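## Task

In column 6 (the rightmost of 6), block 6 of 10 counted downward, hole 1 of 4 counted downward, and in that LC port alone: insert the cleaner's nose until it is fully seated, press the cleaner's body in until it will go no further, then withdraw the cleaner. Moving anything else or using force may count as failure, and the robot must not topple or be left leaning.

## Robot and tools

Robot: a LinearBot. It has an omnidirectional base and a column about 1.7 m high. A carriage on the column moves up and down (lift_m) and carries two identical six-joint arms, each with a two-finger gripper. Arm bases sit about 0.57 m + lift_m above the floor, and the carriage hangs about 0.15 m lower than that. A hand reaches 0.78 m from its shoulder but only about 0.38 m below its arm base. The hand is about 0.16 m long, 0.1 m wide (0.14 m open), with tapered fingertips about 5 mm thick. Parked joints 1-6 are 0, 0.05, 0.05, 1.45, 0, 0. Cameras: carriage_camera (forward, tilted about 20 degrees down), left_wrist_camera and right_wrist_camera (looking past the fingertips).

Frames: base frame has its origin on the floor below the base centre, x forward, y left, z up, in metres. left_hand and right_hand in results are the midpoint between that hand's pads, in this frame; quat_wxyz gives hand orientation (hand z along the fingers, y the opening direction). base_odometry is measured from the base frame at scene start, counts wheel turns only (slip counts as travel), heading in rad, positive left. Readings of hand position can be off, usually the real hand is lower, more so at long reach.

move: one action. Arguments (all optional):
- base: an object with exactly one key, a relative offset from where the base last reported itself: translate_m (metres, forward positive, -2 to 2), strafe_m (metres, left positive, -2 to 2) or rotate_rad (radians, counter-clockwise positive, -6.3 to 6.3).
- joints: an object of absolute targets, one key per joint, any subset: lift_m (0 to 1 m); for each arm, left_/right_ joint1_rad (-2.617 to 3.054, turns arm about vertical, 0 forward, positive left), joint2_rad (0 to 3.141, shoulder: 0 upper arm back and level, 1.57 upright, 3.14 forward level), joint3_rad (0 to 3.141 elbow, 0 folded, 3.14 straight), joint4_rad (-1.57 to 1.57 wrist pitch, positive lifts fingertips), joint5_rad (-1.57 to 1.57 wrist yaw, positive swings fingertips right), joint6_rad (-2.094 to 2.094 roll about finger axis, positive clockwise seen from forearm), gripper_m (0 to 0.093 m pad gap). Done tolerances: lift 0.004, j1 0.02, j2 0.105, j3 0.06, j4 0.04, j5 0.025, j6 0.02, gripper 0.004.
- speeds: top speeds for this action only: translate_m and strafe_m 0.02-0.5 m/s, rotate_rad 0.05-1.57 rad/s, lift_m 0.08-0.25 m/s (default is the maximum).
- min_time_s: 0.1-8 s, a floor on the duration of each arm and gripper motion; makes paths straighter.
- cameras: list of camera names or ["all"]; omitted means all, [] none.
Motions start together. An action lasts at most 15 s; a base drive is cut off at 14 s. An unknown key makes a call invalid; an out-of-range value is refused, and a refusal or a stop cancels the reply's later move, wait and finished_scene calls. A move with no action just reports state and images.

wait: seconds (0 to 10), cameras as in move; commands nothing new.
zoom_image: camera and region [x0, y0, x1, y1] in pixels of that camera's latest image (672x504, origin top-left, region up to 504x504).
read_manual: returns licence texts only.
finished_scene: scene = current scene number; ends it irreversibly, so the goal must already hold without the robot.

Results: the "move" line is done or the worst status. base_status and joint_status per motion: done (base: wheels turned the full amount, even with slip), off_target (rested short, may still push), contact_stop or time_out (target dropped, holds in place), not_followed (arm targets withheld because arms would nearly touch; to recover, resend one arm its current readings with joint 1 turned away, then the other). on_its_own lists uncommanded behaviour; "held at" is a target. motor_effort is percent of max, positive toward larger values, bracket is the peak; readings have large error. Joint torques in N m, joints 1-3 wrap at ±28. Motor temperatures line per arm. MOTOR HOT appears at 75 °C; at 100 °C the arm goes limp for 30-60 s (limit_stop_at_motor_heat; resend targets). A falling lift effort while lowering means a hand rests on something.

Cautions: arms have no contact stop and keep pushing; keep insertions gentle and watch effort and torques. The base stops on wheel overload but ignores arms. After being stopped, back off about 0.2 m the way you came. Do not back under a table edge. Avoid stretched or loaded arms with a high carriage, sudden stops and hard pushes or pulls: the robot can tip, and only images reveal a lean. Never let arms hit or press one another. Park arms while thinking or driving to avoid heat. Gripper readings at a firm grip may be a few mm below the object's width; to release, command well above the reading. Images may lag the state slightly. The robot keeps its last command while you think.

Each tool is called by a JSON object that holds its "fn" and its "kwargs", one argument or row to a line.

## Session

{"fn": "move", "kwargs": {

}}

Scene clock: 0.00 s.
Joint torques (N m): no reading
Motor temperatures (°C): left_arm=[30 60 42 52 29 27 29] | right_arm=[31 33 43 55 28 31 30]
base_odometry: x=+0.000 y=+0.000 heading=+0.000
base_status: not commanded
joint_positions: lift_m=+0.256 left_joint1_rad=-0.563 left_joint2_rad=+1.205 left_joint3_rad=+0.836 left_joint4_rad=+0.546 left_joint5_rad=+0.196 left_joint6_rad=-0.028 left_gripper_m=+0.09396 right_joint1_rad=-0.189 right_joint2_rad=+1.453 right_joint3_rad=+1.038 right_joint4_rad=+0.365 right_joint5_rad=-0.200 right_joint6_rad=-0.001 right_gripper_m=+0.01786
joint_status: not commanded
motor_effort: lift_m=+26 drive_wheels=+0
left_hand: x=+0.5489 y=+0.0603 z=+1.2173 quat_wxyz=(+0.712, +0.241, +0.596, -0.282) (m; base frame)
right_hand: x=+0.6937 y=-0.3662 z=+1.1664 quat_wxyz=(+0.689, -0.001, +0.724, +0.007) (m; base frame)
pictures: carriage_camera, left_wrist_camera, right_wrist_camera
camera_calibration:
left_wrist_camera: T_world_to_cam=[[-0.703165, -0.708487, 0.060046, 0.350962], [-0.329541, 0.249901, -0.910468, 1.28364], [0.630049, -0.659997, -0.409197, 0.315781], [0, 0, 0, 1]] pos_world=[0.470838, 0.136283, 1.27686]
right_wrist_camera: T_world_to_cam=[[0.0487521, -0.998738, 0.012037, -0.40714], [-0.623969, -0.0398641, -0.780431, 1.33327], [0.779927, 0.030537, -0.625126, 0.32532], [0, 0, 0, 1]] pos_world=[0.598044, -0.363411, 1.24879]

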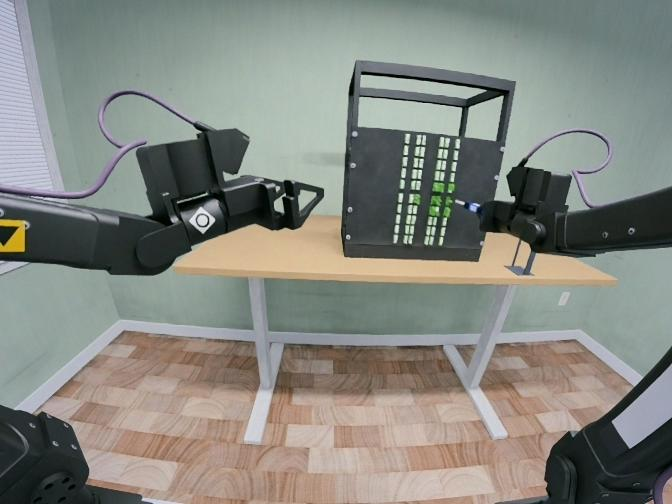

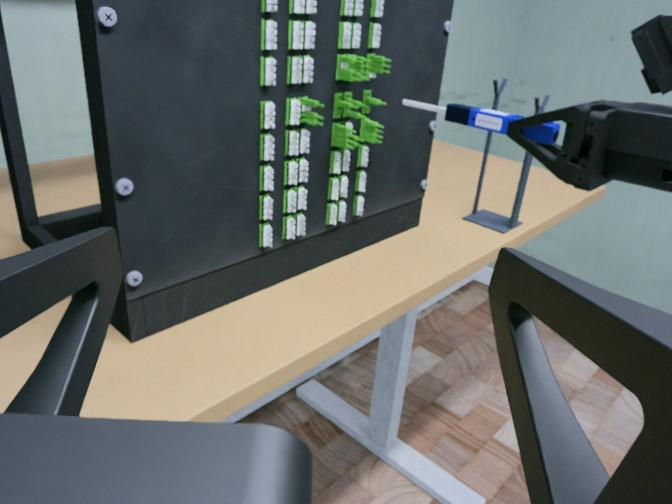

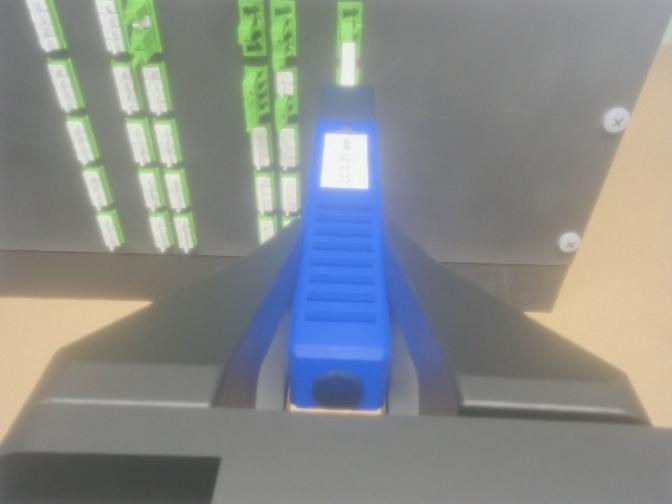

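{"fn": "zoom_image", "kwargs": {
  "camera": "carriage_camera",
  "region": [380, 120, 520, 260]
}}

{"fn": "zoom_image", "kwargs": {
  "camera": "left_wrist_camera",
  "region": [320, 40, 460, 180]
}}

{"fn": "zoom_image", "kwargs": {
  "camera": "right_wrist_camera",
  "region": [300, 0, 400, 100]
}}

Scaled by 3.600 from the camera's 672x504 image, which has a finer 960x720 frame.

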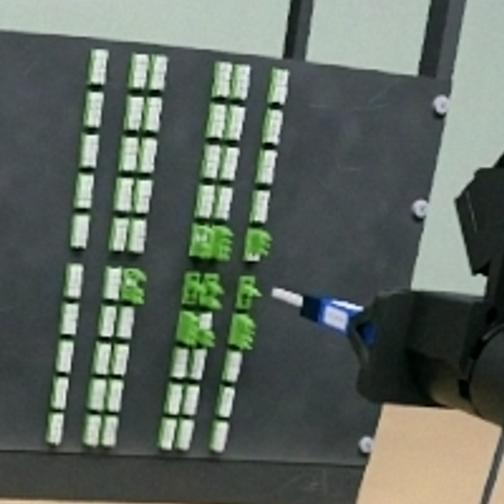

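Scaled by 3.600 from the camera's 672x504 image, which has a finer 960x720 frame.

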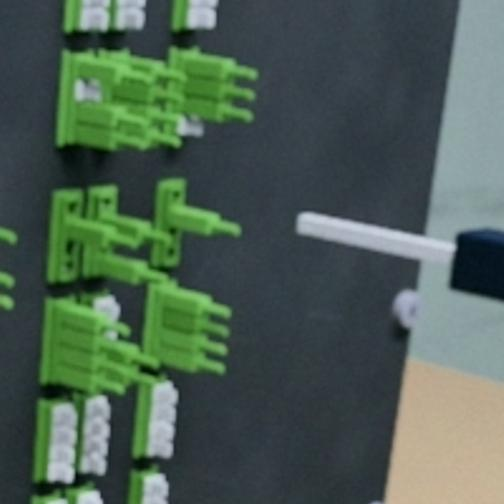

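Scaled by 5.040 from the camera's 672x504 image, which has a finer 960x720 frame.

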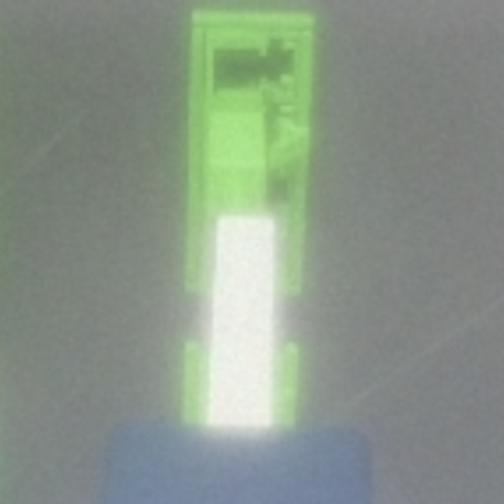

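{"fn": "move", "kwargs": {
  "joints": {"left_joint1_rad": -0.747, "left_joint2_rad": 2.134, "left_joint3_rad": 1.337, "left_joint4_rad": 1.264, "left_joint5_rad": 0.0, "left_joint6_rad": -0.011},
  "min_time_s": 3
}}

{"fn": "zoom_image", "kwargs": {
  "camera": "left_wrist_camera",
  "region": [320, 100, 480, 260]
}}

{"fn": "zoom_image", "kwargs": {
  "camera": "right_wrist_camera",
  "region": [300, 0, 400, 100]
}}

Scene clock: 33.70 s.
Joint torques (N m): left_arm=[-0.76 -9.35 8.31 1.71 -0.21 0.16] | right_arm=[0.08 -7.08 7.39 2.31 0.08 -0.07]
Motor temperatures (°C): left_arm=[30 60 44 59 29 27 29] | right_arm=[31 35 45 57 28 31 31]
move: done
base_odometry: x=+0.000 y=+0.000 heading=+0.000
base_status: not commanded
joint_positions: lift_m=+0.256 left_joint1_rad=-0.741 left_joint2_rad=+2.106 left_joint3_rad=+1.318 left_joint4_rad=+1.261 left_joint5_rad=+0.012 left_joint6_rad=-0.022 left_gripper_m=+0.09396 right_joint1_rad=-0.189 right_joint2_rad=+1.453 right_joint3_rad=+1.038 right_joint4_rad=+0.365 right_joint5_rad=-0.200 right_joint6_rad=-0.001 right_gripper_m=+0.01786
joint_status: all done
motor_effort: lift_m=+26(26) drive_wheels=-1(3)
left_hand: x=+0.6495 y=-0.0893 z=+1.1677 quat_wxyz=(+0.790, +0.188, +0.487, -0.320) (m; base frame)
right_hand: x=+0.6937 y=-0.3662 z=+1.1664 quat_wxyz=(+0.689, -0.001, +0.724, +0.007) (m; base frame)
pictures: carriage_camera, left_wrist_camera, right_wrist_camera
camera_calibration:
left_wrist_camera: T_world_to_cam=[[-0.716369, -0.693981, 0.0721574, 0.314447], [-0.136993, 0.0384942, -0.989824, 1.2577], [0.684141, -0.718964, -0.122646, -0.241654], [0, 0, 0, 1]] pos_world=[0.562881, -0.003935, 1.19257]
right_wrist_camera: T_world_to_cam=[[0.0487521, -0.998738, 0.012037, -0.40714], [-0.623969, -0.0398641, -0.780431, 1.33327], [0.779927, 0.030537, -0.625126, 0.32532], [0, 0, 0, 1]] pos_world=[0.598044, -0.363411, 1.24879]

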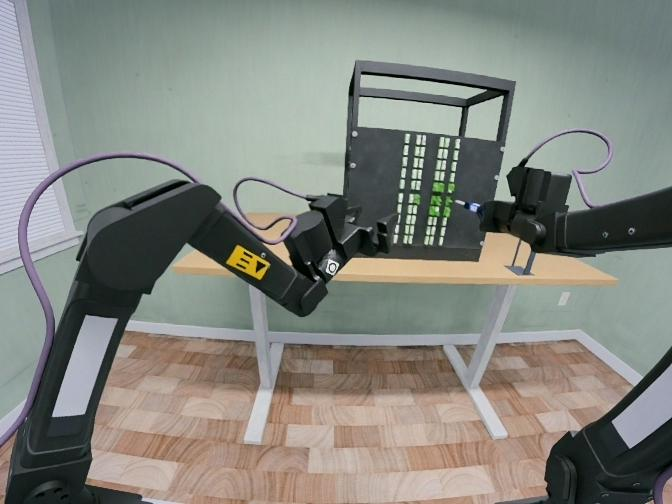

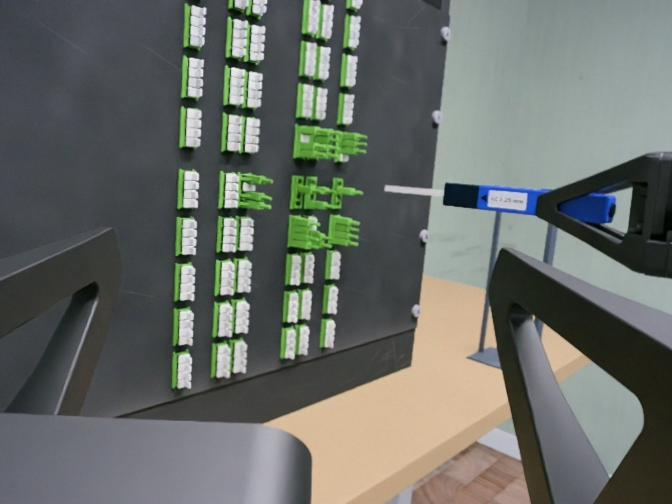

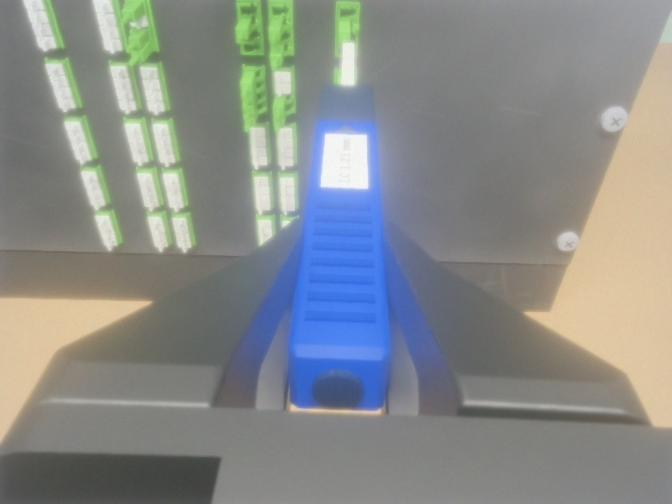

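Scaled by 3.150 from the camera's 672x504 image, which has a finer 960x720 frame.

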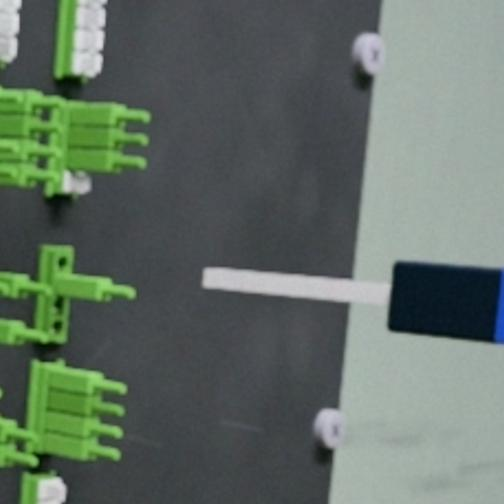

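Scaled by 5.040 from the camera's 672x504 image, which has a finer 960x720 frame.

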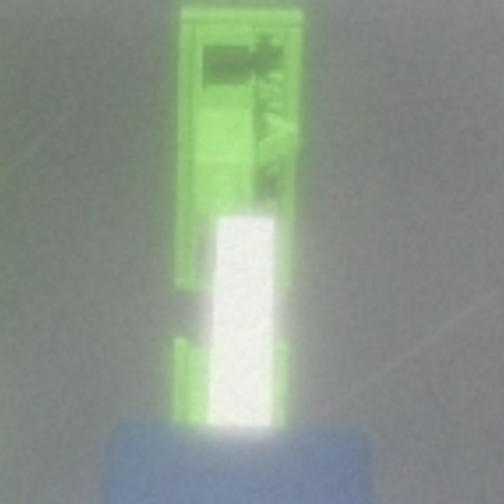

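{"fn": "zoom_image", "kwargs": {
  "camera": "right_wrist_camera",
  "region": [0, 200, 240, 380]
}}

{"fn": "zoom_image", "kwargs": {
  "camera": "right_wrist_camera",
  "region": [380, 80, 660, 340]
}}

{"fn": "zoom_image", "kwargs": {
  "camera": "right_wrist_camera",
  "region": [80, 0, 320, 260]
}}

Scaled by 2.100 from the camera's 672x504 image, which has a finer 960x720 frame.

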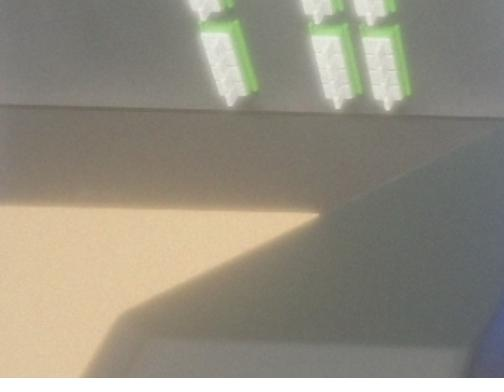

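Scaled by 1.800 from the camera's 672x504 image, which has a finer 960x720 frame.

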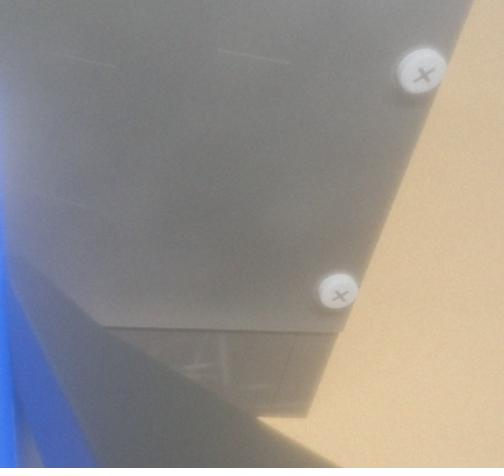

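Scaled by 1.938 from the camera's 672x504 image, which has a finer 960x720 frame.

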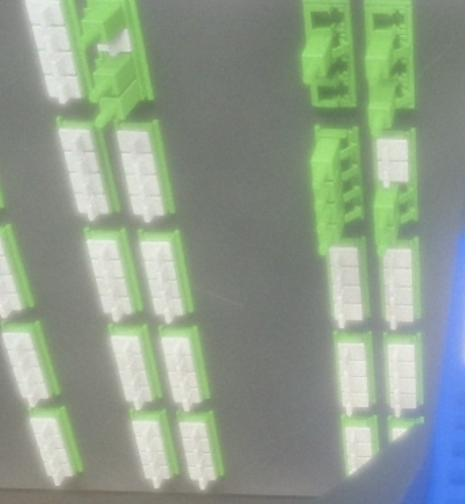

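{"fn": "move", "kwargs": {
  "base": {"rotate_rad": 0.02},
  "speeds": {"rotate_rad": 0.05},
  "joints": {"right_joint1_rad": -0.209},
  "min_time_s": 1,
  "cameras": []
}}

{"fn": "wait", "kwargs": {
  "seconds": 0.5,
  "cameras": ["left_wrist_camera","right_wrist_camera"]
}}

{"fn": "zoom_image", "kwargs": {
  "camera": "left_wrist_camera",
  "region": [300, 130, 440, 270]
}}

{"fn": "zoom_image", "kwargs": {
  "camera": "right_wrist_camera",
  "region": [305, 0, 385, 100]
}}

Scene clock: 158.87 s.
Joint torques (N m): left_arm=[-0.7 -9.35 8.27 1.73 -0.14 0.16] | right_arm=[-0.2 -7.02 7.21 2.34 0.06 -0.04]
Motor temperatures (°C): left_arm=[30 69 47 58 29 27 29] | right_arm=[31 37 47 57 28 31 32]
move: done
base_odometry: x=+0.000 y=+0.000 heading=+0.019
base_status: done
joint_positions: lift_m=+0.256 left_joint1_rad=-0.742 left_joint2_rad=+2.106 left_joint3_rad=+1.318 left_joint4_rad=+1.263 left_joint5_rad=+0.008 left_joint6_rad=-0.022 left_gripper_m=+0.09396 right_joint1_rad=-0.203 right_joint2_rad=+1.453 right_joint3_rad=+1.038 right_joint4_rad=+0.365 right_joint5_rad=-0.200 right_joint6_rad=-0.001 right_gripper_m=+0.01786
joint_status: all done
motor_effort: lift_m=+26(26) drive_wheels=-6(9)
left_hand: x=+0.6494 y=-0.0890 z=+1.1683 quat_wxyz=(+0.791, +0.187, +0.486, -0.320) (m; base frame)
right_hand: x=+0.6928 y=-0.3729 z=+1.1663 quat_wxyz=(+0.689, +0.004, +0.724, +0.002) (m; base frame)
pictures: none
No camera images: "cameras" was empty.

Scene clock: 159.37 s.
Joint torques (N m): left_arm=[-0.7 -9.36 8.27 1.73 -0.14 0.16] | right_arm=[-0.5 -7.25 7.34 2.33 0.15 -0.09]
Motor temperatures (°C): left_arm=[30 69 47 58 29 27 29] | right_arm=[31 37 47 57 28 31 32]
base_odometry: x=+0.000 y=+0.000 heading=+0.019
base_status: done
joint_positions: lift_m=+0.256 left_joint1_rad=-0.742 left_joint2_rad=+2.106 left_joint3_rad=+1.318 left_joint4_rad=+1.263 left_joint5_rad=+0.008 left_joint6_rad=-0.022 left_gripper_m=+0.09396 right_joint1_rad=-0.203 right_joint2_rad=+1.453 right_joint3_rad=+1.038 right_joint4_rad=+0.365 right_joint5_rad=-0.200 right_joint6_rad=-0.001 right_gripper_m=+0.01786
joint_status: all done
motor_effort: lift_m=+26(26) drive_wheels=-7(9)
left_hand: x=+0.6494 y=-0.0890 z=+1.1683 quat_wxyz=(+0.791, +0.187, +0.486, -0.320) (m; base frame)
right_hand: x=+0.6928 y=-0.3729 z=+1.1663 quat_wxyz=(+0.689, +0.004, +0.724, +0.002) (m; base frame)
wait: 0.50 s; at rest by 0.27 s
pictures: left_wrist_camera, right_wrist_camera
camera_calibration:
left_wrist_camera: T_world_to_cam=[[-0.714862, -0.695383, 0.0735901, 0.311717], [-0.136168, 0.0352078, -0.99006, 1.25774], [0.68588, -0.717776, -0.119858, -0.245493], [0, 0, 0, 1]] pos_world=[0.562477, -0.00372873, 1.19287]
right_wrist_camera: T_world_to_cam=[[0.0350625, -0.999314, 0.0119239, -0.404458], [-0.624761, -0.03123, -0.780192, 1.33581], [0.780029, 0.0199059, -0.625427, 0.322475], [0, 0, 0, 1]] pos_world=[0.597202, -0.368882, 1.24869]

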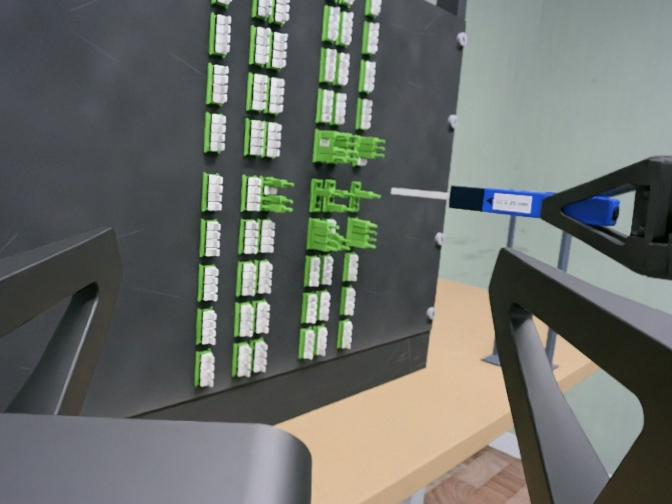

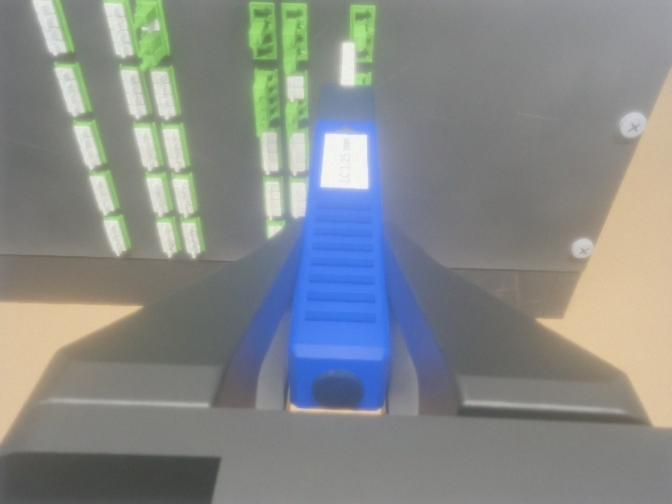

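Scaled by 3.600 from the camera's 672x504 image, which has a finer 960x720 frame.

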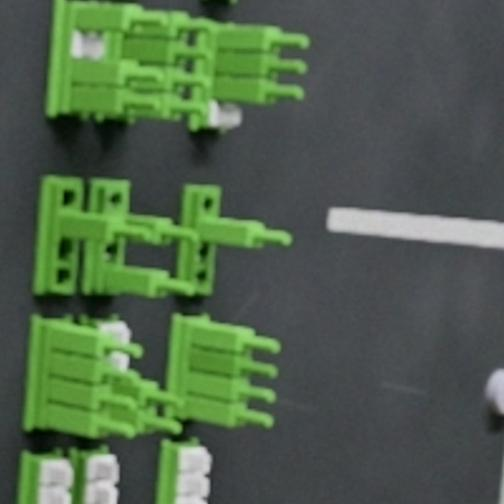

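Scaled by 5.040 from the camera's 672x504 image, which has a finer 960x720 frame.

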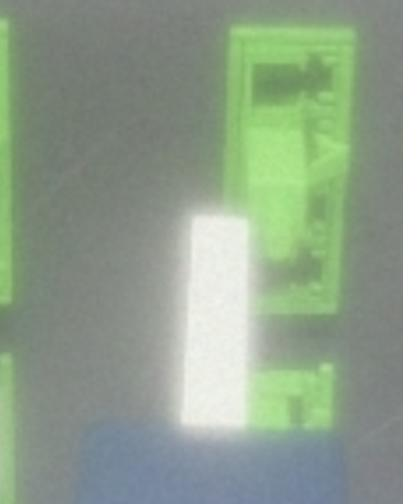

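{"fn": "move", "kwargs": {
  "base": {"strafe_m": -0.005},
  "speeds": {"strafe_m": 0.02},
  "cameras": []
}}

{"fn": "wait", "kwargs": {
  "seconds": 0.5,
  "cameras": ["left_wrist_camera","right_wrist_camera"]
}}

{"fn": "zoom_image", "kwargs": {
  "camera": "left_wrist_camera",
  "region": [340, 140, 460, 260]
}}

{"fn": "zoom_image", "kwargs": {
  "camera": "right_wrist_camera",
  "region": [305, 0, 385, 100]
}}

{"fn": "zoom_image", "kwargs": {
  "camera": "right_wrist_camera",
  "region": [0, 210, 180, 300]
}}

{"fn": "zoom_image", "kwargs": {
  "camera": "right_wrist_camera",
  "region": [440, 220, 620, 310]
}}

Scene clock: 190.20 s.
Joint torques (N m): left_arm=[-0.44 -9.25 8.46 1.72 -0.13 0.16] | right_arm=[0.09 -7.08 7.51 2.35 0.04 -0.06]
Motor temperatures (°C): left_arm=[30 69 48 59 29 27 29] | right_arm=[31 38 47 56 28 31 32]
move: done
base_odometry: x=+0.000 y=-0.005 heading=+0.019
base_status: done
joint_positions: lift_m=+0.256 left_joint1_rad=-0.744 left_joint2_rad=+2.106 left_joint3_rad=+1.318 left_joint4_rad=+1.264 left_joint5_rad=+0.008 left_joint6_rad=-0.022 left_gripper_m=+0.09396 right_joint1_rad=-0.206 right_joint2_rad=+1.453 right_joint3_rad=+1.038 right_joint4_rad=+0.365 right_joint5_rad=-0.202 right_joint6_rad=-0.001 right_gripper_m=+0.01786
joint_status: not commanded
motor_effort: lift_m=+26(26) drive_wheels=-9(14)
left_hand: x=+0.6485 y=-0.0898 z=+1.1685 quat_wxyz=(+0.791, +0.187, +0.486, -0.321) (m; base frame)
right_hand: x=+0.6926 y=-0.3742 z=+1.1663 quat_wxyz=(+0.689, +0.005, +0.724, +0.002) (m; base frame)
pictures: none
No camera images: "cameras" was empty.

Scene clock: 190.70 s.
Joint torques (N m): left_arm=[-0.47 -9.36 8.27 1.72 -0.13 0.16] | right_arm=[-0.17 -7.3 7.53 2.28 0.11 -0.07]
Motor temperatures (°C): left_arm=[30 69 48 59 29 27 29] | right_arm=[31 38 47 56 28 31 32]
base_odometry: x=+0.000 y=-0.005 heading=+0.019
base_status: done
joint_positions: lift_m=+0.256 left_joint1_rad=-0.744 left_joint2_rad=+2.106 left_joint3_rad=+1.318 left_joint4_rad=+1.264 left_joint5_rad=+0.008 left_joint6_rad=-0.022 left_gripper_m=+0.09396 right_joint1_rad=-0.207 right_joint2_rad=+1.453 right_joint3_rad=+1.038 right_joint4_rad=+0.365 right_joint5_rad=-0.201 right_joint6_rad=-0.001 right_gripper_m=+0.01786
joint_status: not commanded
motor_effort: lift_m=+26(26) drive_wheels=-5(14)
left_hand: x=+0.6485 y=-0.0898 z=+1.1685 quat_wxyz=(+0.791, +0.187, +0.486, -0.321) (m; base frame)
right_hand: x=+0.6926 y=-0.3745 z=+1.1663 quat_wxyz=(+0.689, +0.005, +0.724, +0.002) (m; base frame)
wait: 0.50 s; at rest by 0.27 s
pictures: left_wrist_camera, right_wrist_camera
camera_calibration:
left_wrist_camera: T_world_to_cam=[[-0.715969, -0.694215, 0.0738508, 0.311037], [-0.135534, 0.0344462, -0.990174, 1.25752], [0.684849, -0.718943, -0.118752, -0.24611], [0, 0, 0, 1]] pos_world=[0.561678, -0.00432914, 1.19297]
right_wrist_camera: T_world_to_cam=[[0.0322961, -0.999408, 0.0118752, -0.404067], [-0.624811, -0.0294617, -0.78022, 1.33637], [0.780108, 0.0177783, -0.625393, 0.321771], [0, 0, 0, 1]] pos_world=[0.597014, -0.370176, 1.24869]

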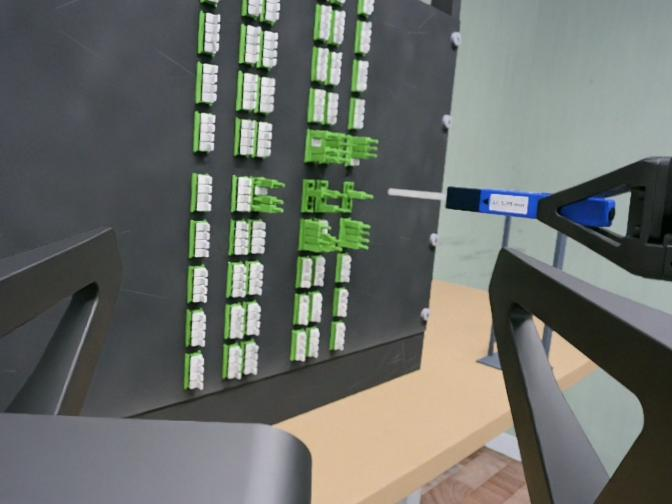

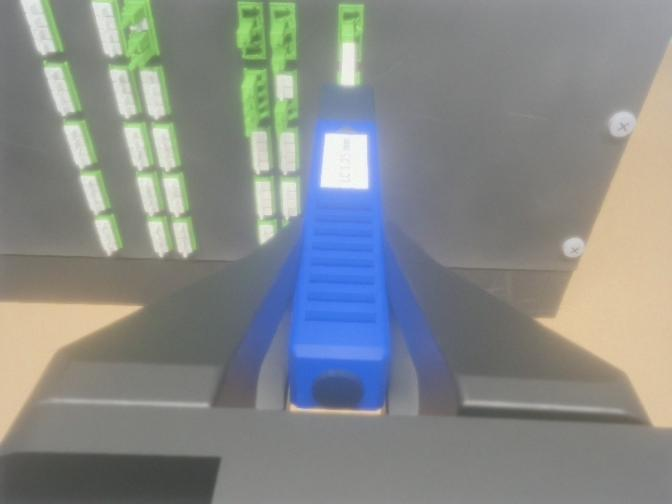

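Scaled by 4.200 from the camera's 672x504 image, which has a finer 960x720 frame.

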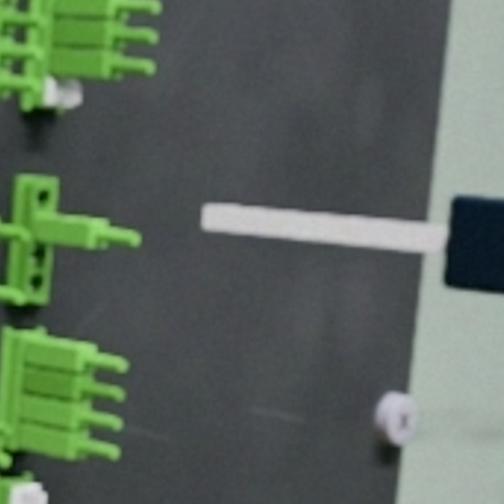

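Scaled by 5.040 from the camera's 672x504 image, which has a finer 960x720 frame.

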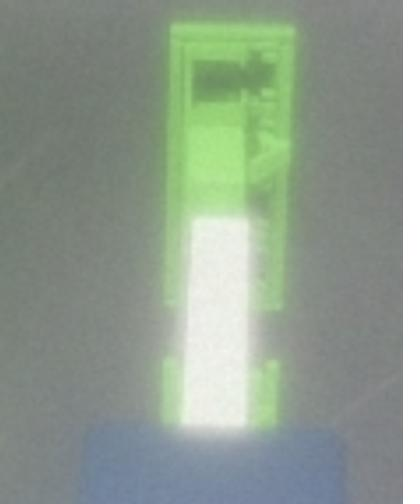

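Scaled by 2.800 from the camera's 672x504 image, which has a finer 960x720 frame.

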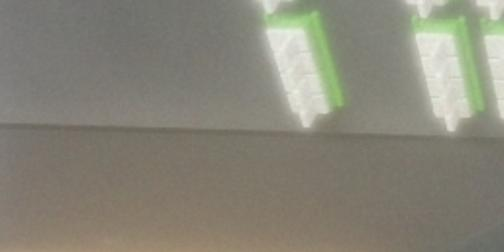

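Scaled by 2.800 from the camera's 672x504 image, which has a finer 960x720 frame.

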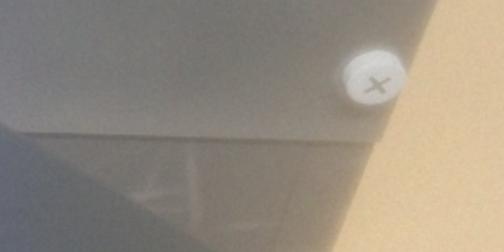

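{"fn": "move", "kwargs": {
  "base": {"translate_m": 0.03},
  "speeds": {"translate_m": 0.05},
  "joints": {"lift_m": 0.258},
  "cameras": []
}}

{"fn": "wait", "kwargs": {
  "seconds": 0.5,
  "cameras": ["left_wrist_camera","right_wrist_camera"]
}}

{"fn": "zoom_image", "kwargs": {
  "camera": "left_wrist_camera",
  "region": [340, 140, 460, 260]
}}

{"fn": "zoom_image", "kwargs": {
  "camera": "right_wrist_camera",
  "region": [305, 0, 385, 100]
}}

Scene clock: 231.70 s.
Joint torques (N m): left_arm=[-0.61 -9.59 8.12 1.67 -0.12 0.16] | right_arm=[-0.16 -7.15 7.42 2.38 0.11 -0.06]
Motor temperatures (°C): left_arm=[30 69 48 60 29 27 29] | right_arm=[31 38 47 56 28 31 32]
move: done
base_odometry: x=+0.030 y=-0.004 heading=+0.019
base_status: done
joint_positions: lift_m=+0.258 left_joint1_rad=-0.744 left_joint2_rad=+2.108 left_joint3_rad=+1.319 left_joint4_rad=+1.268 left_joint5_rad=+0.007 left_joint6_rad=-0.022 left_gripper_m=+0.09396 right_joint1_rad=-0.207 right_joint2_rad=+1.453 right_joint3_rad=+1.038 right_joint4_rad=+0.361 right_joint5_rad=-0.201 right_joint6_rad=-0.001 right_gripper_m=+0.01786
joint_status: all done
motor_effort: lift_m=+28(31) drive_wheels=-3(8)
left_hand: x=+0.6484 y=-0.0898 z=+1.1707 quat_wxyz=(+0.792, +0.186, +0.484, -0.321) (m; base frame)
right_hand: x=+0.6925 y=-0.3744 z=+1.1673 quat_wxyz=(+0.688, +0.005, +0.726, +0.002) (m; base frame)
pictures: none
No camera images: "cameras" was empty.

Scene clock: 232.20 s.
Joint torques (N m): left_arm=[-0.44 -9.54 8.13 1.68 -0.12 0.16] | right_arm=[-0.21 -7.25 7.32 2.36 0.1 -0.07]
Motor temperatures (°C): left_arm=[30 70 48 60 29 27 29] | right_arm=[31 38 47 56 28 31 32]
base_odometry: x=+0.030 y=-0.004 heading=+0.019
base_status: done
joint_positions: lift_m=+0.258 left_joint1_rad=-0.744 left_joint2_rad=+2.108 left_joint3_rad=+1.319 left_joint4_rad=+1.268 left_joint5_rad=+0.007 left_joint6_rad=-0.022 left_gripper_m=+0.09396 right_joint1_rad=-0.207 right_joint2_rad=+1.453 right_joint3_rad=+1.038 right_joint4_rad=+0.361 right_joint5_rad=-0.201 right_joint6_rad=-0.001 right_gripper_m=+0.01786
joint_status: all done
motor_effort: lift_m=+28(31) drive_wheels=-3(8)
left_hand: x=+0.6484 y=-0.0898 z=+1.1707 quat_wxyz=(+0.792, +0.186, +0.484, -0.321) (m; base frame)
right_hand: x=+0.6925 y=-0.3744 z=+1.1673 quat_wxyz=(+0.688, +0.005, +0.726, +0.002) (m; base frame)
wait: 0.50 s; at rest by 0.27 s
pictures: left_wrist_camera, right_wrist_camera
camera_calibration:
left_wrist_camera: T_world_to_cam=[[-0.71587, -0.694336, 0.0736715, 0.310921], [-0.133057, 0.0320783, -0.990589, 1.25839], [0.685439, -0.718935, -0.11535, -0.25029], [0, 0, 0, 1]] pos_world=[0.561575, -0.00442573, 1.19477]
right_wrist_camera: T_world_to_cam=[[0.0324017, -0.999414, 0.0110619, -0.403239], [-0.627467, -0.0289553, -0.778104, 1.33665], [0.777969, 0.0182709, -0.628037, 0.327197], [0, 0, 0, 1]] pos_world=[0.597219, -0.370278, 1.25]

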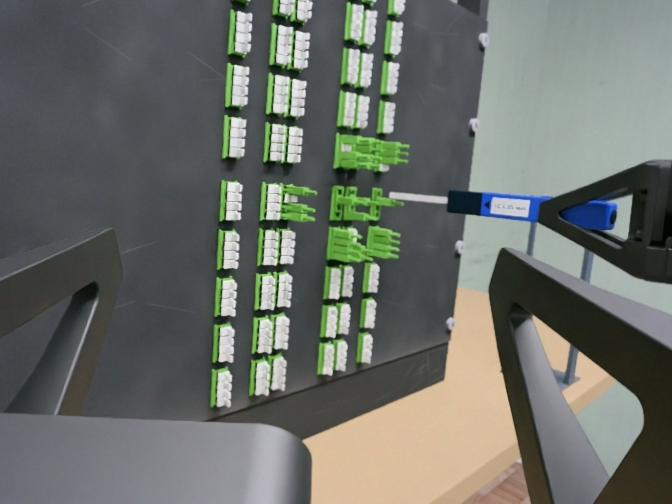

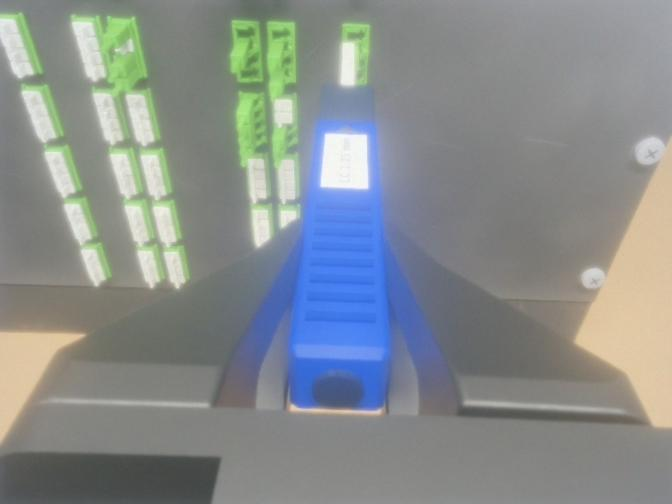

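Scaled by 4.200 from the camera's 672x504 image, which has a finer 960x720 frame.

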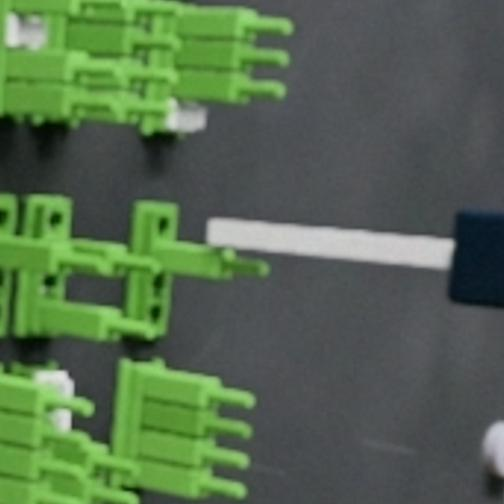

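Scaled by 5.040 from the camera's 672x504 image, which has a finer 960x720 frame.

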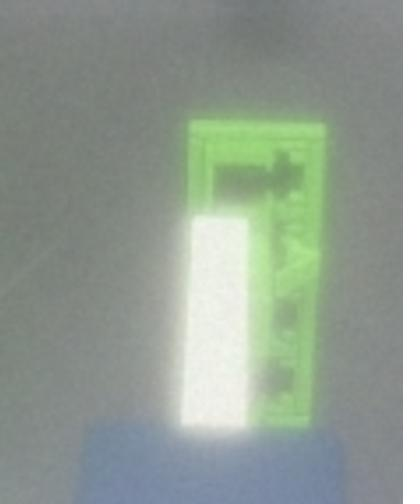

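{"fn": "move", "kwargs": {
  "base": {"strafe_m": -0.0018},
  "speeds": {"strafe_m": 0.02},
  "joints": {"right_joint4_rad": 0.369},
  "min_time_s": 0.5,
  "cameras": []
}}

{"fn": "wait", "kwargs": {
  "seconds": 0.5,
  "cameras": ["left_wrist_camera","right_wrist_camera"]
}}

{"fn": "zoom_image", "kwargs": {
  "camera": "left_wrist_camera",
  "region": [350, 150, 450, 250]
}}

{"fn": "zoom_image", "kwargs": {
  "camera": "right_wrist_camera",
  "region": [305, 10, 385, 90]
}}

Scene clock: 257.17 s.
Joint torques (N m): left_arm=[-0.27 -9.51 8.16 1.67 -0.12 0.15] | right_arm=[0.09 -7.15 7.43 2.33 0.09 -0.06]
Motor temperatures (°C): left_arm=[30 73 51 62 29 27 29] | right_arm=[31 38 48 56 28 31 32]
move: done
base_odometry: x=+0.030 y=-0.006 heading=+0.019
base_status: done
joint_positions: lift_m=+0.258 left_joint1_rad=-0.746 left_joint2_rad=+2.108 left_joint3_rad=+1.319 left_joint4_rad=+1.269 left_joint5_rad=+0.006 left_joint6_rad=-0.022 left_gripper_m=+0.09396 right_joint1_rad=-0.208 right_joint2_rad=+1.453 right_joint3_rad=+1.038 right_joint4_rad=+0.359 right_joint5_rad=-0.201 right_joint6_rad=-0.001 right_gripper_m=+0.01786
joint_status: all done
motor_effort: lift_m=+28(28) drive_wheels=-2(8)
left_hand: x=+0.6476 y=-0.0905 z=+1.1710 quat_wxyz=(+0.792, +0.186, +0.484, -0.322) (m; base frame)
right_hand: x=+0.6924 y=-0.3754 z=+1.1668 quat_wxyz=(+0.687, +0.006, +0.726, +0.001) (m; base frame)
pictures: none
No camera images: "cameras" was empty.

Scene clock: 257.67 s.
Joint torques (N m): left_arm=[-0.29 -9.48 8.12 1.63 -0.12 0.15] | right_arm=[0.34 -7.24 7.47 2.4 0.1 -0.04]
Motor temperatures (°C): left_arm=[30 73 51 62 29 27 29] | right_arm=[31 38 48 56 28 31 32]
base_odometry: x=+0.030 y=-0.006 heading=+0.019
base_status: done
joint_positions: lift_m=+0.258 left_joint1_rad=-0.746 left_joint2_rad=+2.108 left_joint3_rad=+1.319 left_joint4_rad=+1.269 left_joint5_rad=+0.006 left_joint6_rad=-0.022 left_gripper_m=+0.09396 right_joint1_rad=-0.208 right_joint2_rad=+1.453 right_joint3_rad=+1.038 right_joint4_rad=+0.359 right_joint5_rad=-0.201 right_joint6_rad=-0.001 right_gripper_m=+0.01786
joint_status: all done
motor_effort: lift_m=+28(28) drive_wheels=-1(8)
left_hand: x=+0.6476 y=-0.0905 z=+1.1710 quat_wxyz=(+0.792, +0.186, +0.484, -0.322) (m; base frame)
right_hand: x=+0.6924 y=-0.3754 z=+1.1668 quat_wxyz=(+0.687, +0.006, +0.726, +0.001) (m; base frame)
wait: 0.50 s; at rest by 0.27 s
pictures: left_wrist_camera, right_wrist_camera
camera_calibration:
left_wrist_camera: T_world_to_cam=[[-0.717002, -0.693155, 0.0737851, 0.310571], [-0.132253, 0.0313426, -0.99072, 1.25811], [0.68441, -0.720107, -0.114145, -0.251028], [0, 0, 0, 1]] pos_world=[0.560876, -0.00492619, 1.19487]
right_wrist_camera: T_world_to_cam=[[0.0301168, -0.99949, 0.0105807, -0.401997], [-0.62898, -0.0271773, -0.776946, 1.33659], [0.776838, 0.0167441, -0.629478, 0.328847], [0, 0, 0, 1]] pos_world=[0.597331, -0.370974, 1.24971]

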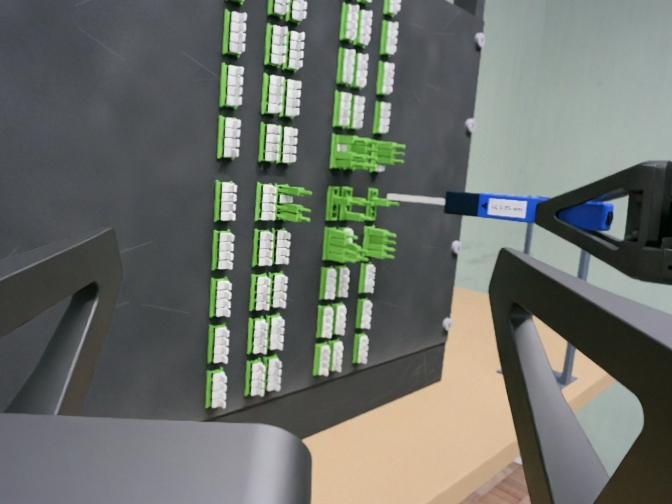

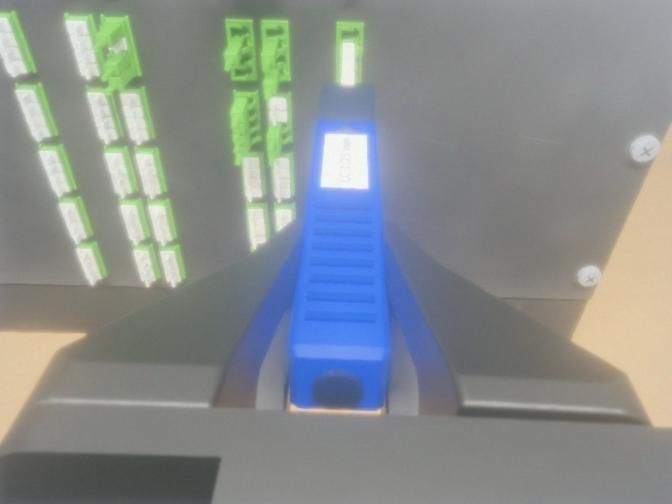

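Scaled by 5.040 from the camera's 672x504 image, which has a finer 960x720 frame.

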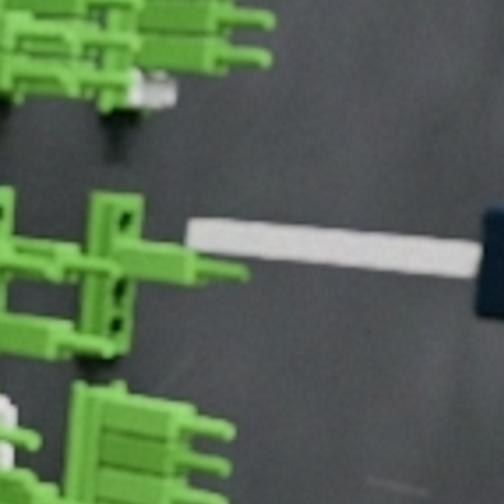

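Scaled by 6.300 from the camera's 672x504 image, which has a finer 960x720 frame.

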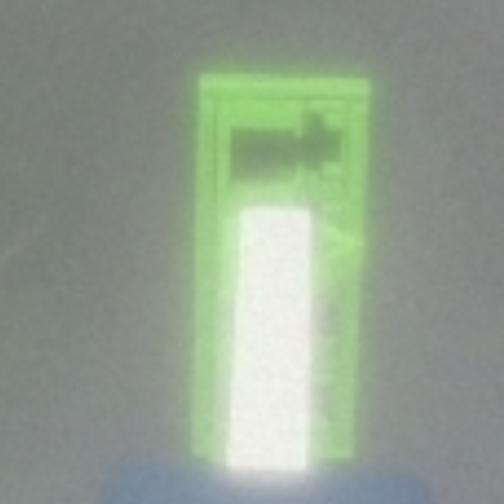

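{"fn": "move", "kwargs": {
  "joints": {"right_joint4_rad": 0.385},
  "min_time_s": 0.5,
  "cameras": []
}}

Scene clock: 266.73 s.
Joint torques (N m): left_arm=[-0.29 -9.54 8.12 1.67 -0.12 0.16] | right_arm=[0.12 -7.01 7.46 2.48 0.11 -0.02]
Motor temperatures (°C): left_arm=[30 74 51 62 29 27 29] | right_arm=[31 38 48 57 28 31 32]
move: done
base_odometry: x=+0.030 y=-0.006 heading=+0.019
base_status: not commanded
joint_positions: lift_m=+0.258 left_joint1_rad=-0.746 left_joint2_rad=+2.108 left_joint3_rad=+1.319 left_joint4_rad=+1.269 left_joint5_rad=+0.006 left_joint6_rad=-0.022 left_gripper_m=+0.09396 right_joint1_rad=-0.208 right_joint2_rad=+1.453 right_joint3_rad=+1.038 right_joint4_rad=+0.359 right_joint5_rad=-0.201 right_joint6_rad=-0.001 right_gripper_m=+0.01786
joint_status: all done
motor_effort: lift_m=+28(28) drive_wheels=-4(5)
left_hand: x=+0.6476 y=-0.0905 z=+1.1710 quat_wxyz=(+0.792, +0.186, +0.484, -0.322) (m; base frame)
right_hand: x=+0.6924 y=-0.3754 z=+1.1668 quat_wxyz=(+0.687, +0.006, +0.726, +0.001) (m; base frame)
pictures: none
No camera images: "cameras" was empty.

{"fn": "move", "kwargs": {
  "joints": {"right_joint4_rad": 0.4},
  "min_time_s": 0.5,
  "cameras": []
}}

Scene clock: 272.80 s.
Joint torques (N m): left_arm=[-0.29 -9.54 8.13 1.67 -0.12 0.15] | right_arm=[0.08 -7.08 7.58 2.7 0.06 -0.06]
Motor temperatures (°C): left_arm=[30 74 51 62 29 27 29] | right_arm=[31 38 48 57 28 31 32]
move: done
base_odometry: x=+0.030 y=-0.006 heading=+0.019
base_status: not commanded
joint_positions: lift_m=+0.258 left_joint1_rad=-0.746 left_joint2_rad=+2.108 left_joint3_rad=+1.319 left_joint4_rad=+1.269 left_joint5_rad=+0.006 left_joint6_rad=-0.022 left_gripper_m=+0.09396 right_joint1_rad=-0.208 right_joint2_rad=+1.453 right_joint3_rad=+1.038 right_joint4_rad=+0.364 right_joint5_rad=-0.201 right_joint6_rad=-0.001 right_gripper_m=+0.01786
joint_status: all done
motor_effort: lift_m=+28(28) drive_wheels=-3(6)
left_hand: x=+0.6476 y=-0.0905 z=+1.1710 quat_wxyz=(+0.792, +0.186, +0.484, -0.322) (m; base frame)
right_hand: x=+0.6924 y=-0.3754 z=+1.1680 quat_wxyz=(+0.689, +0.006, +0.724, +0.001) (m; base frame)
pictures: none
No camera images: "cameras" was empty.

{"fn": "move", "kwargs": {
  "joints": {"right_joint4_rad": 0.404},
  "min_time_s": 0.5,
  "base": {"strafe_m": 0.0008},
  "speeds": {"strafe_m": 0.02},
  "cameras": []
}}

{"fn": "wait", "kwargs": {
  "seconds": 0.5,
  "cameras": ["left_wrist_camera","right_wrist_camera"]
}}

{"fn": "zoom_image", "kwargs": {
  "camera": "left_wrist_camera",
  "region": [350, 150, 450, 250]
}}

{"fn": "zoom_image", "kwargs": {
  "camera": "right_wrist_camera",
  "region": [305, 10, 385, 90]
}}

Scene clock: 286.37 s.
Joint torques (N m): left_arm=[-0.42 -9.51 8.12 1.67 -0.12 0.15] | right_arm=[0.12 -7.32 7.39 2.64 0.1 -0.05]
Motor temperatures (°C): left_arm=[30 74 52 62 29 27 29] | right_arm=[31 38 48 58 28 31 32]
move: done
base_odometry: x=+0.030 y=-0.005 heading=+0.019
base_status: done
joint_positions: lift_m=+0.258 left_joint1_rad=-0.746 left_joint2_rad=+2.108 left_joint3_rad=+1.319 left_joint4_rad=+1.270 left_joint5_rad=+0.006 left_joint6_rad=-0.022 left_gripper_m=+0.09396 right_joint1_rad=-0.208 right_joint2_rad=+1.453 right_joint3_rad=+1.038 right_joint4_rad=+0.371 right_joint5_rad=-0.200 right_joint6_rad=-0.001 right_gripper_m=+0.01786
joint_status: all done
motor_effort: lift_m=+28(28) drive_wheels=-2(5)
left_hand: x=+0.6476 y=-0.0905 z=+1.1711 quat_wxyz=(+0.792, +0.186, +0.484, -0.322) (m; base frame)
right_hand: x=+0.6925 y=-0.3756 z=+1.1696 quat_wxyz=(+0.692, +0.006, +0.722, +0.000) (m; base frame)
pictures: none
No camera images: "cameras" was empty.

Scene clock: 286.87 s.
Joint torques (N m): left_arm=[-0.29 -9.54 8.12 1.66 -0.12 0.16] | right_arm=[0.21 -7.12 7.49 2.61 0.09 -0.05]
Motor temperatures (°C): left_arm=[30 74 52 62 29 27 29] | right_arm=[31 38 48 58 28 31 32]
base_odometry: x=+0.030 y=-0.005 heading=+0.019
base_status: done
joint_positions: lift_m=+0.258 left_joint1_rad=-0.746 left_joint2_rad=+2.108 left_joint3_rad=+1.319 left_joint4_rad=+1.270 left_joint5_rad=+0.006 left_joint6_rad=-0.022 left_gripper_m=+0.09396 right_joint1_rad=-0.208 right_joint2_rad=+1.453 right_joint3_rad=+1.038 right_joint4_rad=+0.371 right_joint5_rad=-0.200 right_joint6_rad=-0.001 right_gripper_m=+0.01786
joint_status: all done
motor_effort: lift_m=+28(28) drive_wheels=-2(5)
left_hand: x=+0.6476 y=-0.0905 z=+1.1711 quat_wxyz=(+0.792, +0.186, +0.484, -0.322) (m; base frame)
right_hand: x=+0.6925 y=-0.3756 z=+1.1696 quat_wxyz=(+0.692, +0.006, +0.722, +0.000) (m; base frame)
wait: 0.50 s; at rest by 0.27 s
pictures: left_wrist_camera, right_wrist_camera
camera_calibration:
left_wrist_camera: T_world_to_cam=[[-0.717018, -0.693139, 0.0737805, 0.310514], [-0.132045, 0.0311339, -0.990755, 1.25802], [0.684434, -0.720131, -0.113849, -0.251326], [0, 0, 0, 1]] pos_world=[0.560775, -0.00492592, 1.19487]
right_wrist_camera: T_world_to_cam=[[0.0291785, -0.999484, 0.0133937, -0.404843], [-0.62024, -0.0286116, -0.78389, 1.34031], [0.783869, 0.0145655, -0.620755, 0.314608], [0, 0, 0, 1]] pos_world=[0.596517, -0.370868, 1.25138]

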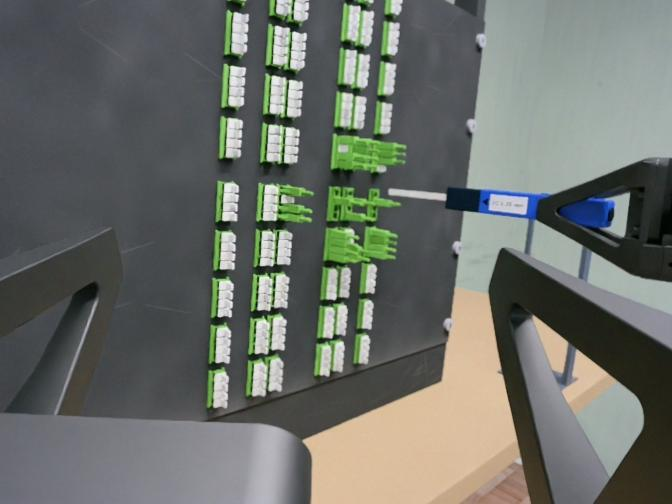

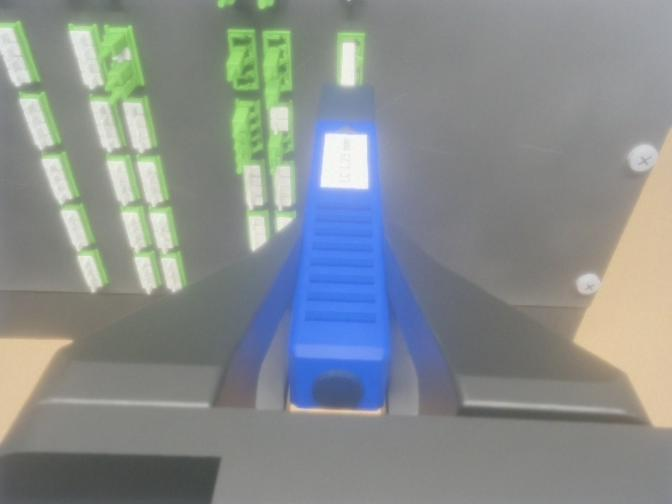

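Scaled by 5.040 from the camera's 672x504 image, which has a finer 960x720 frame.

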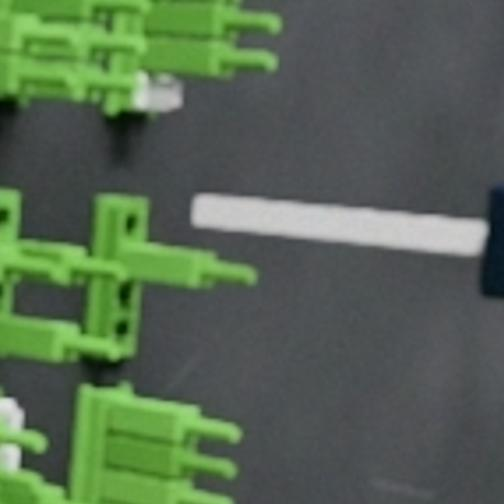

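Scaled by 6.300 from the camera's 672x504 image, which has a finer 960x720 frame.

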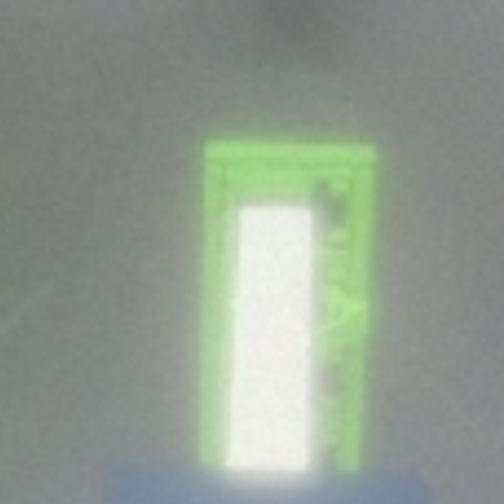

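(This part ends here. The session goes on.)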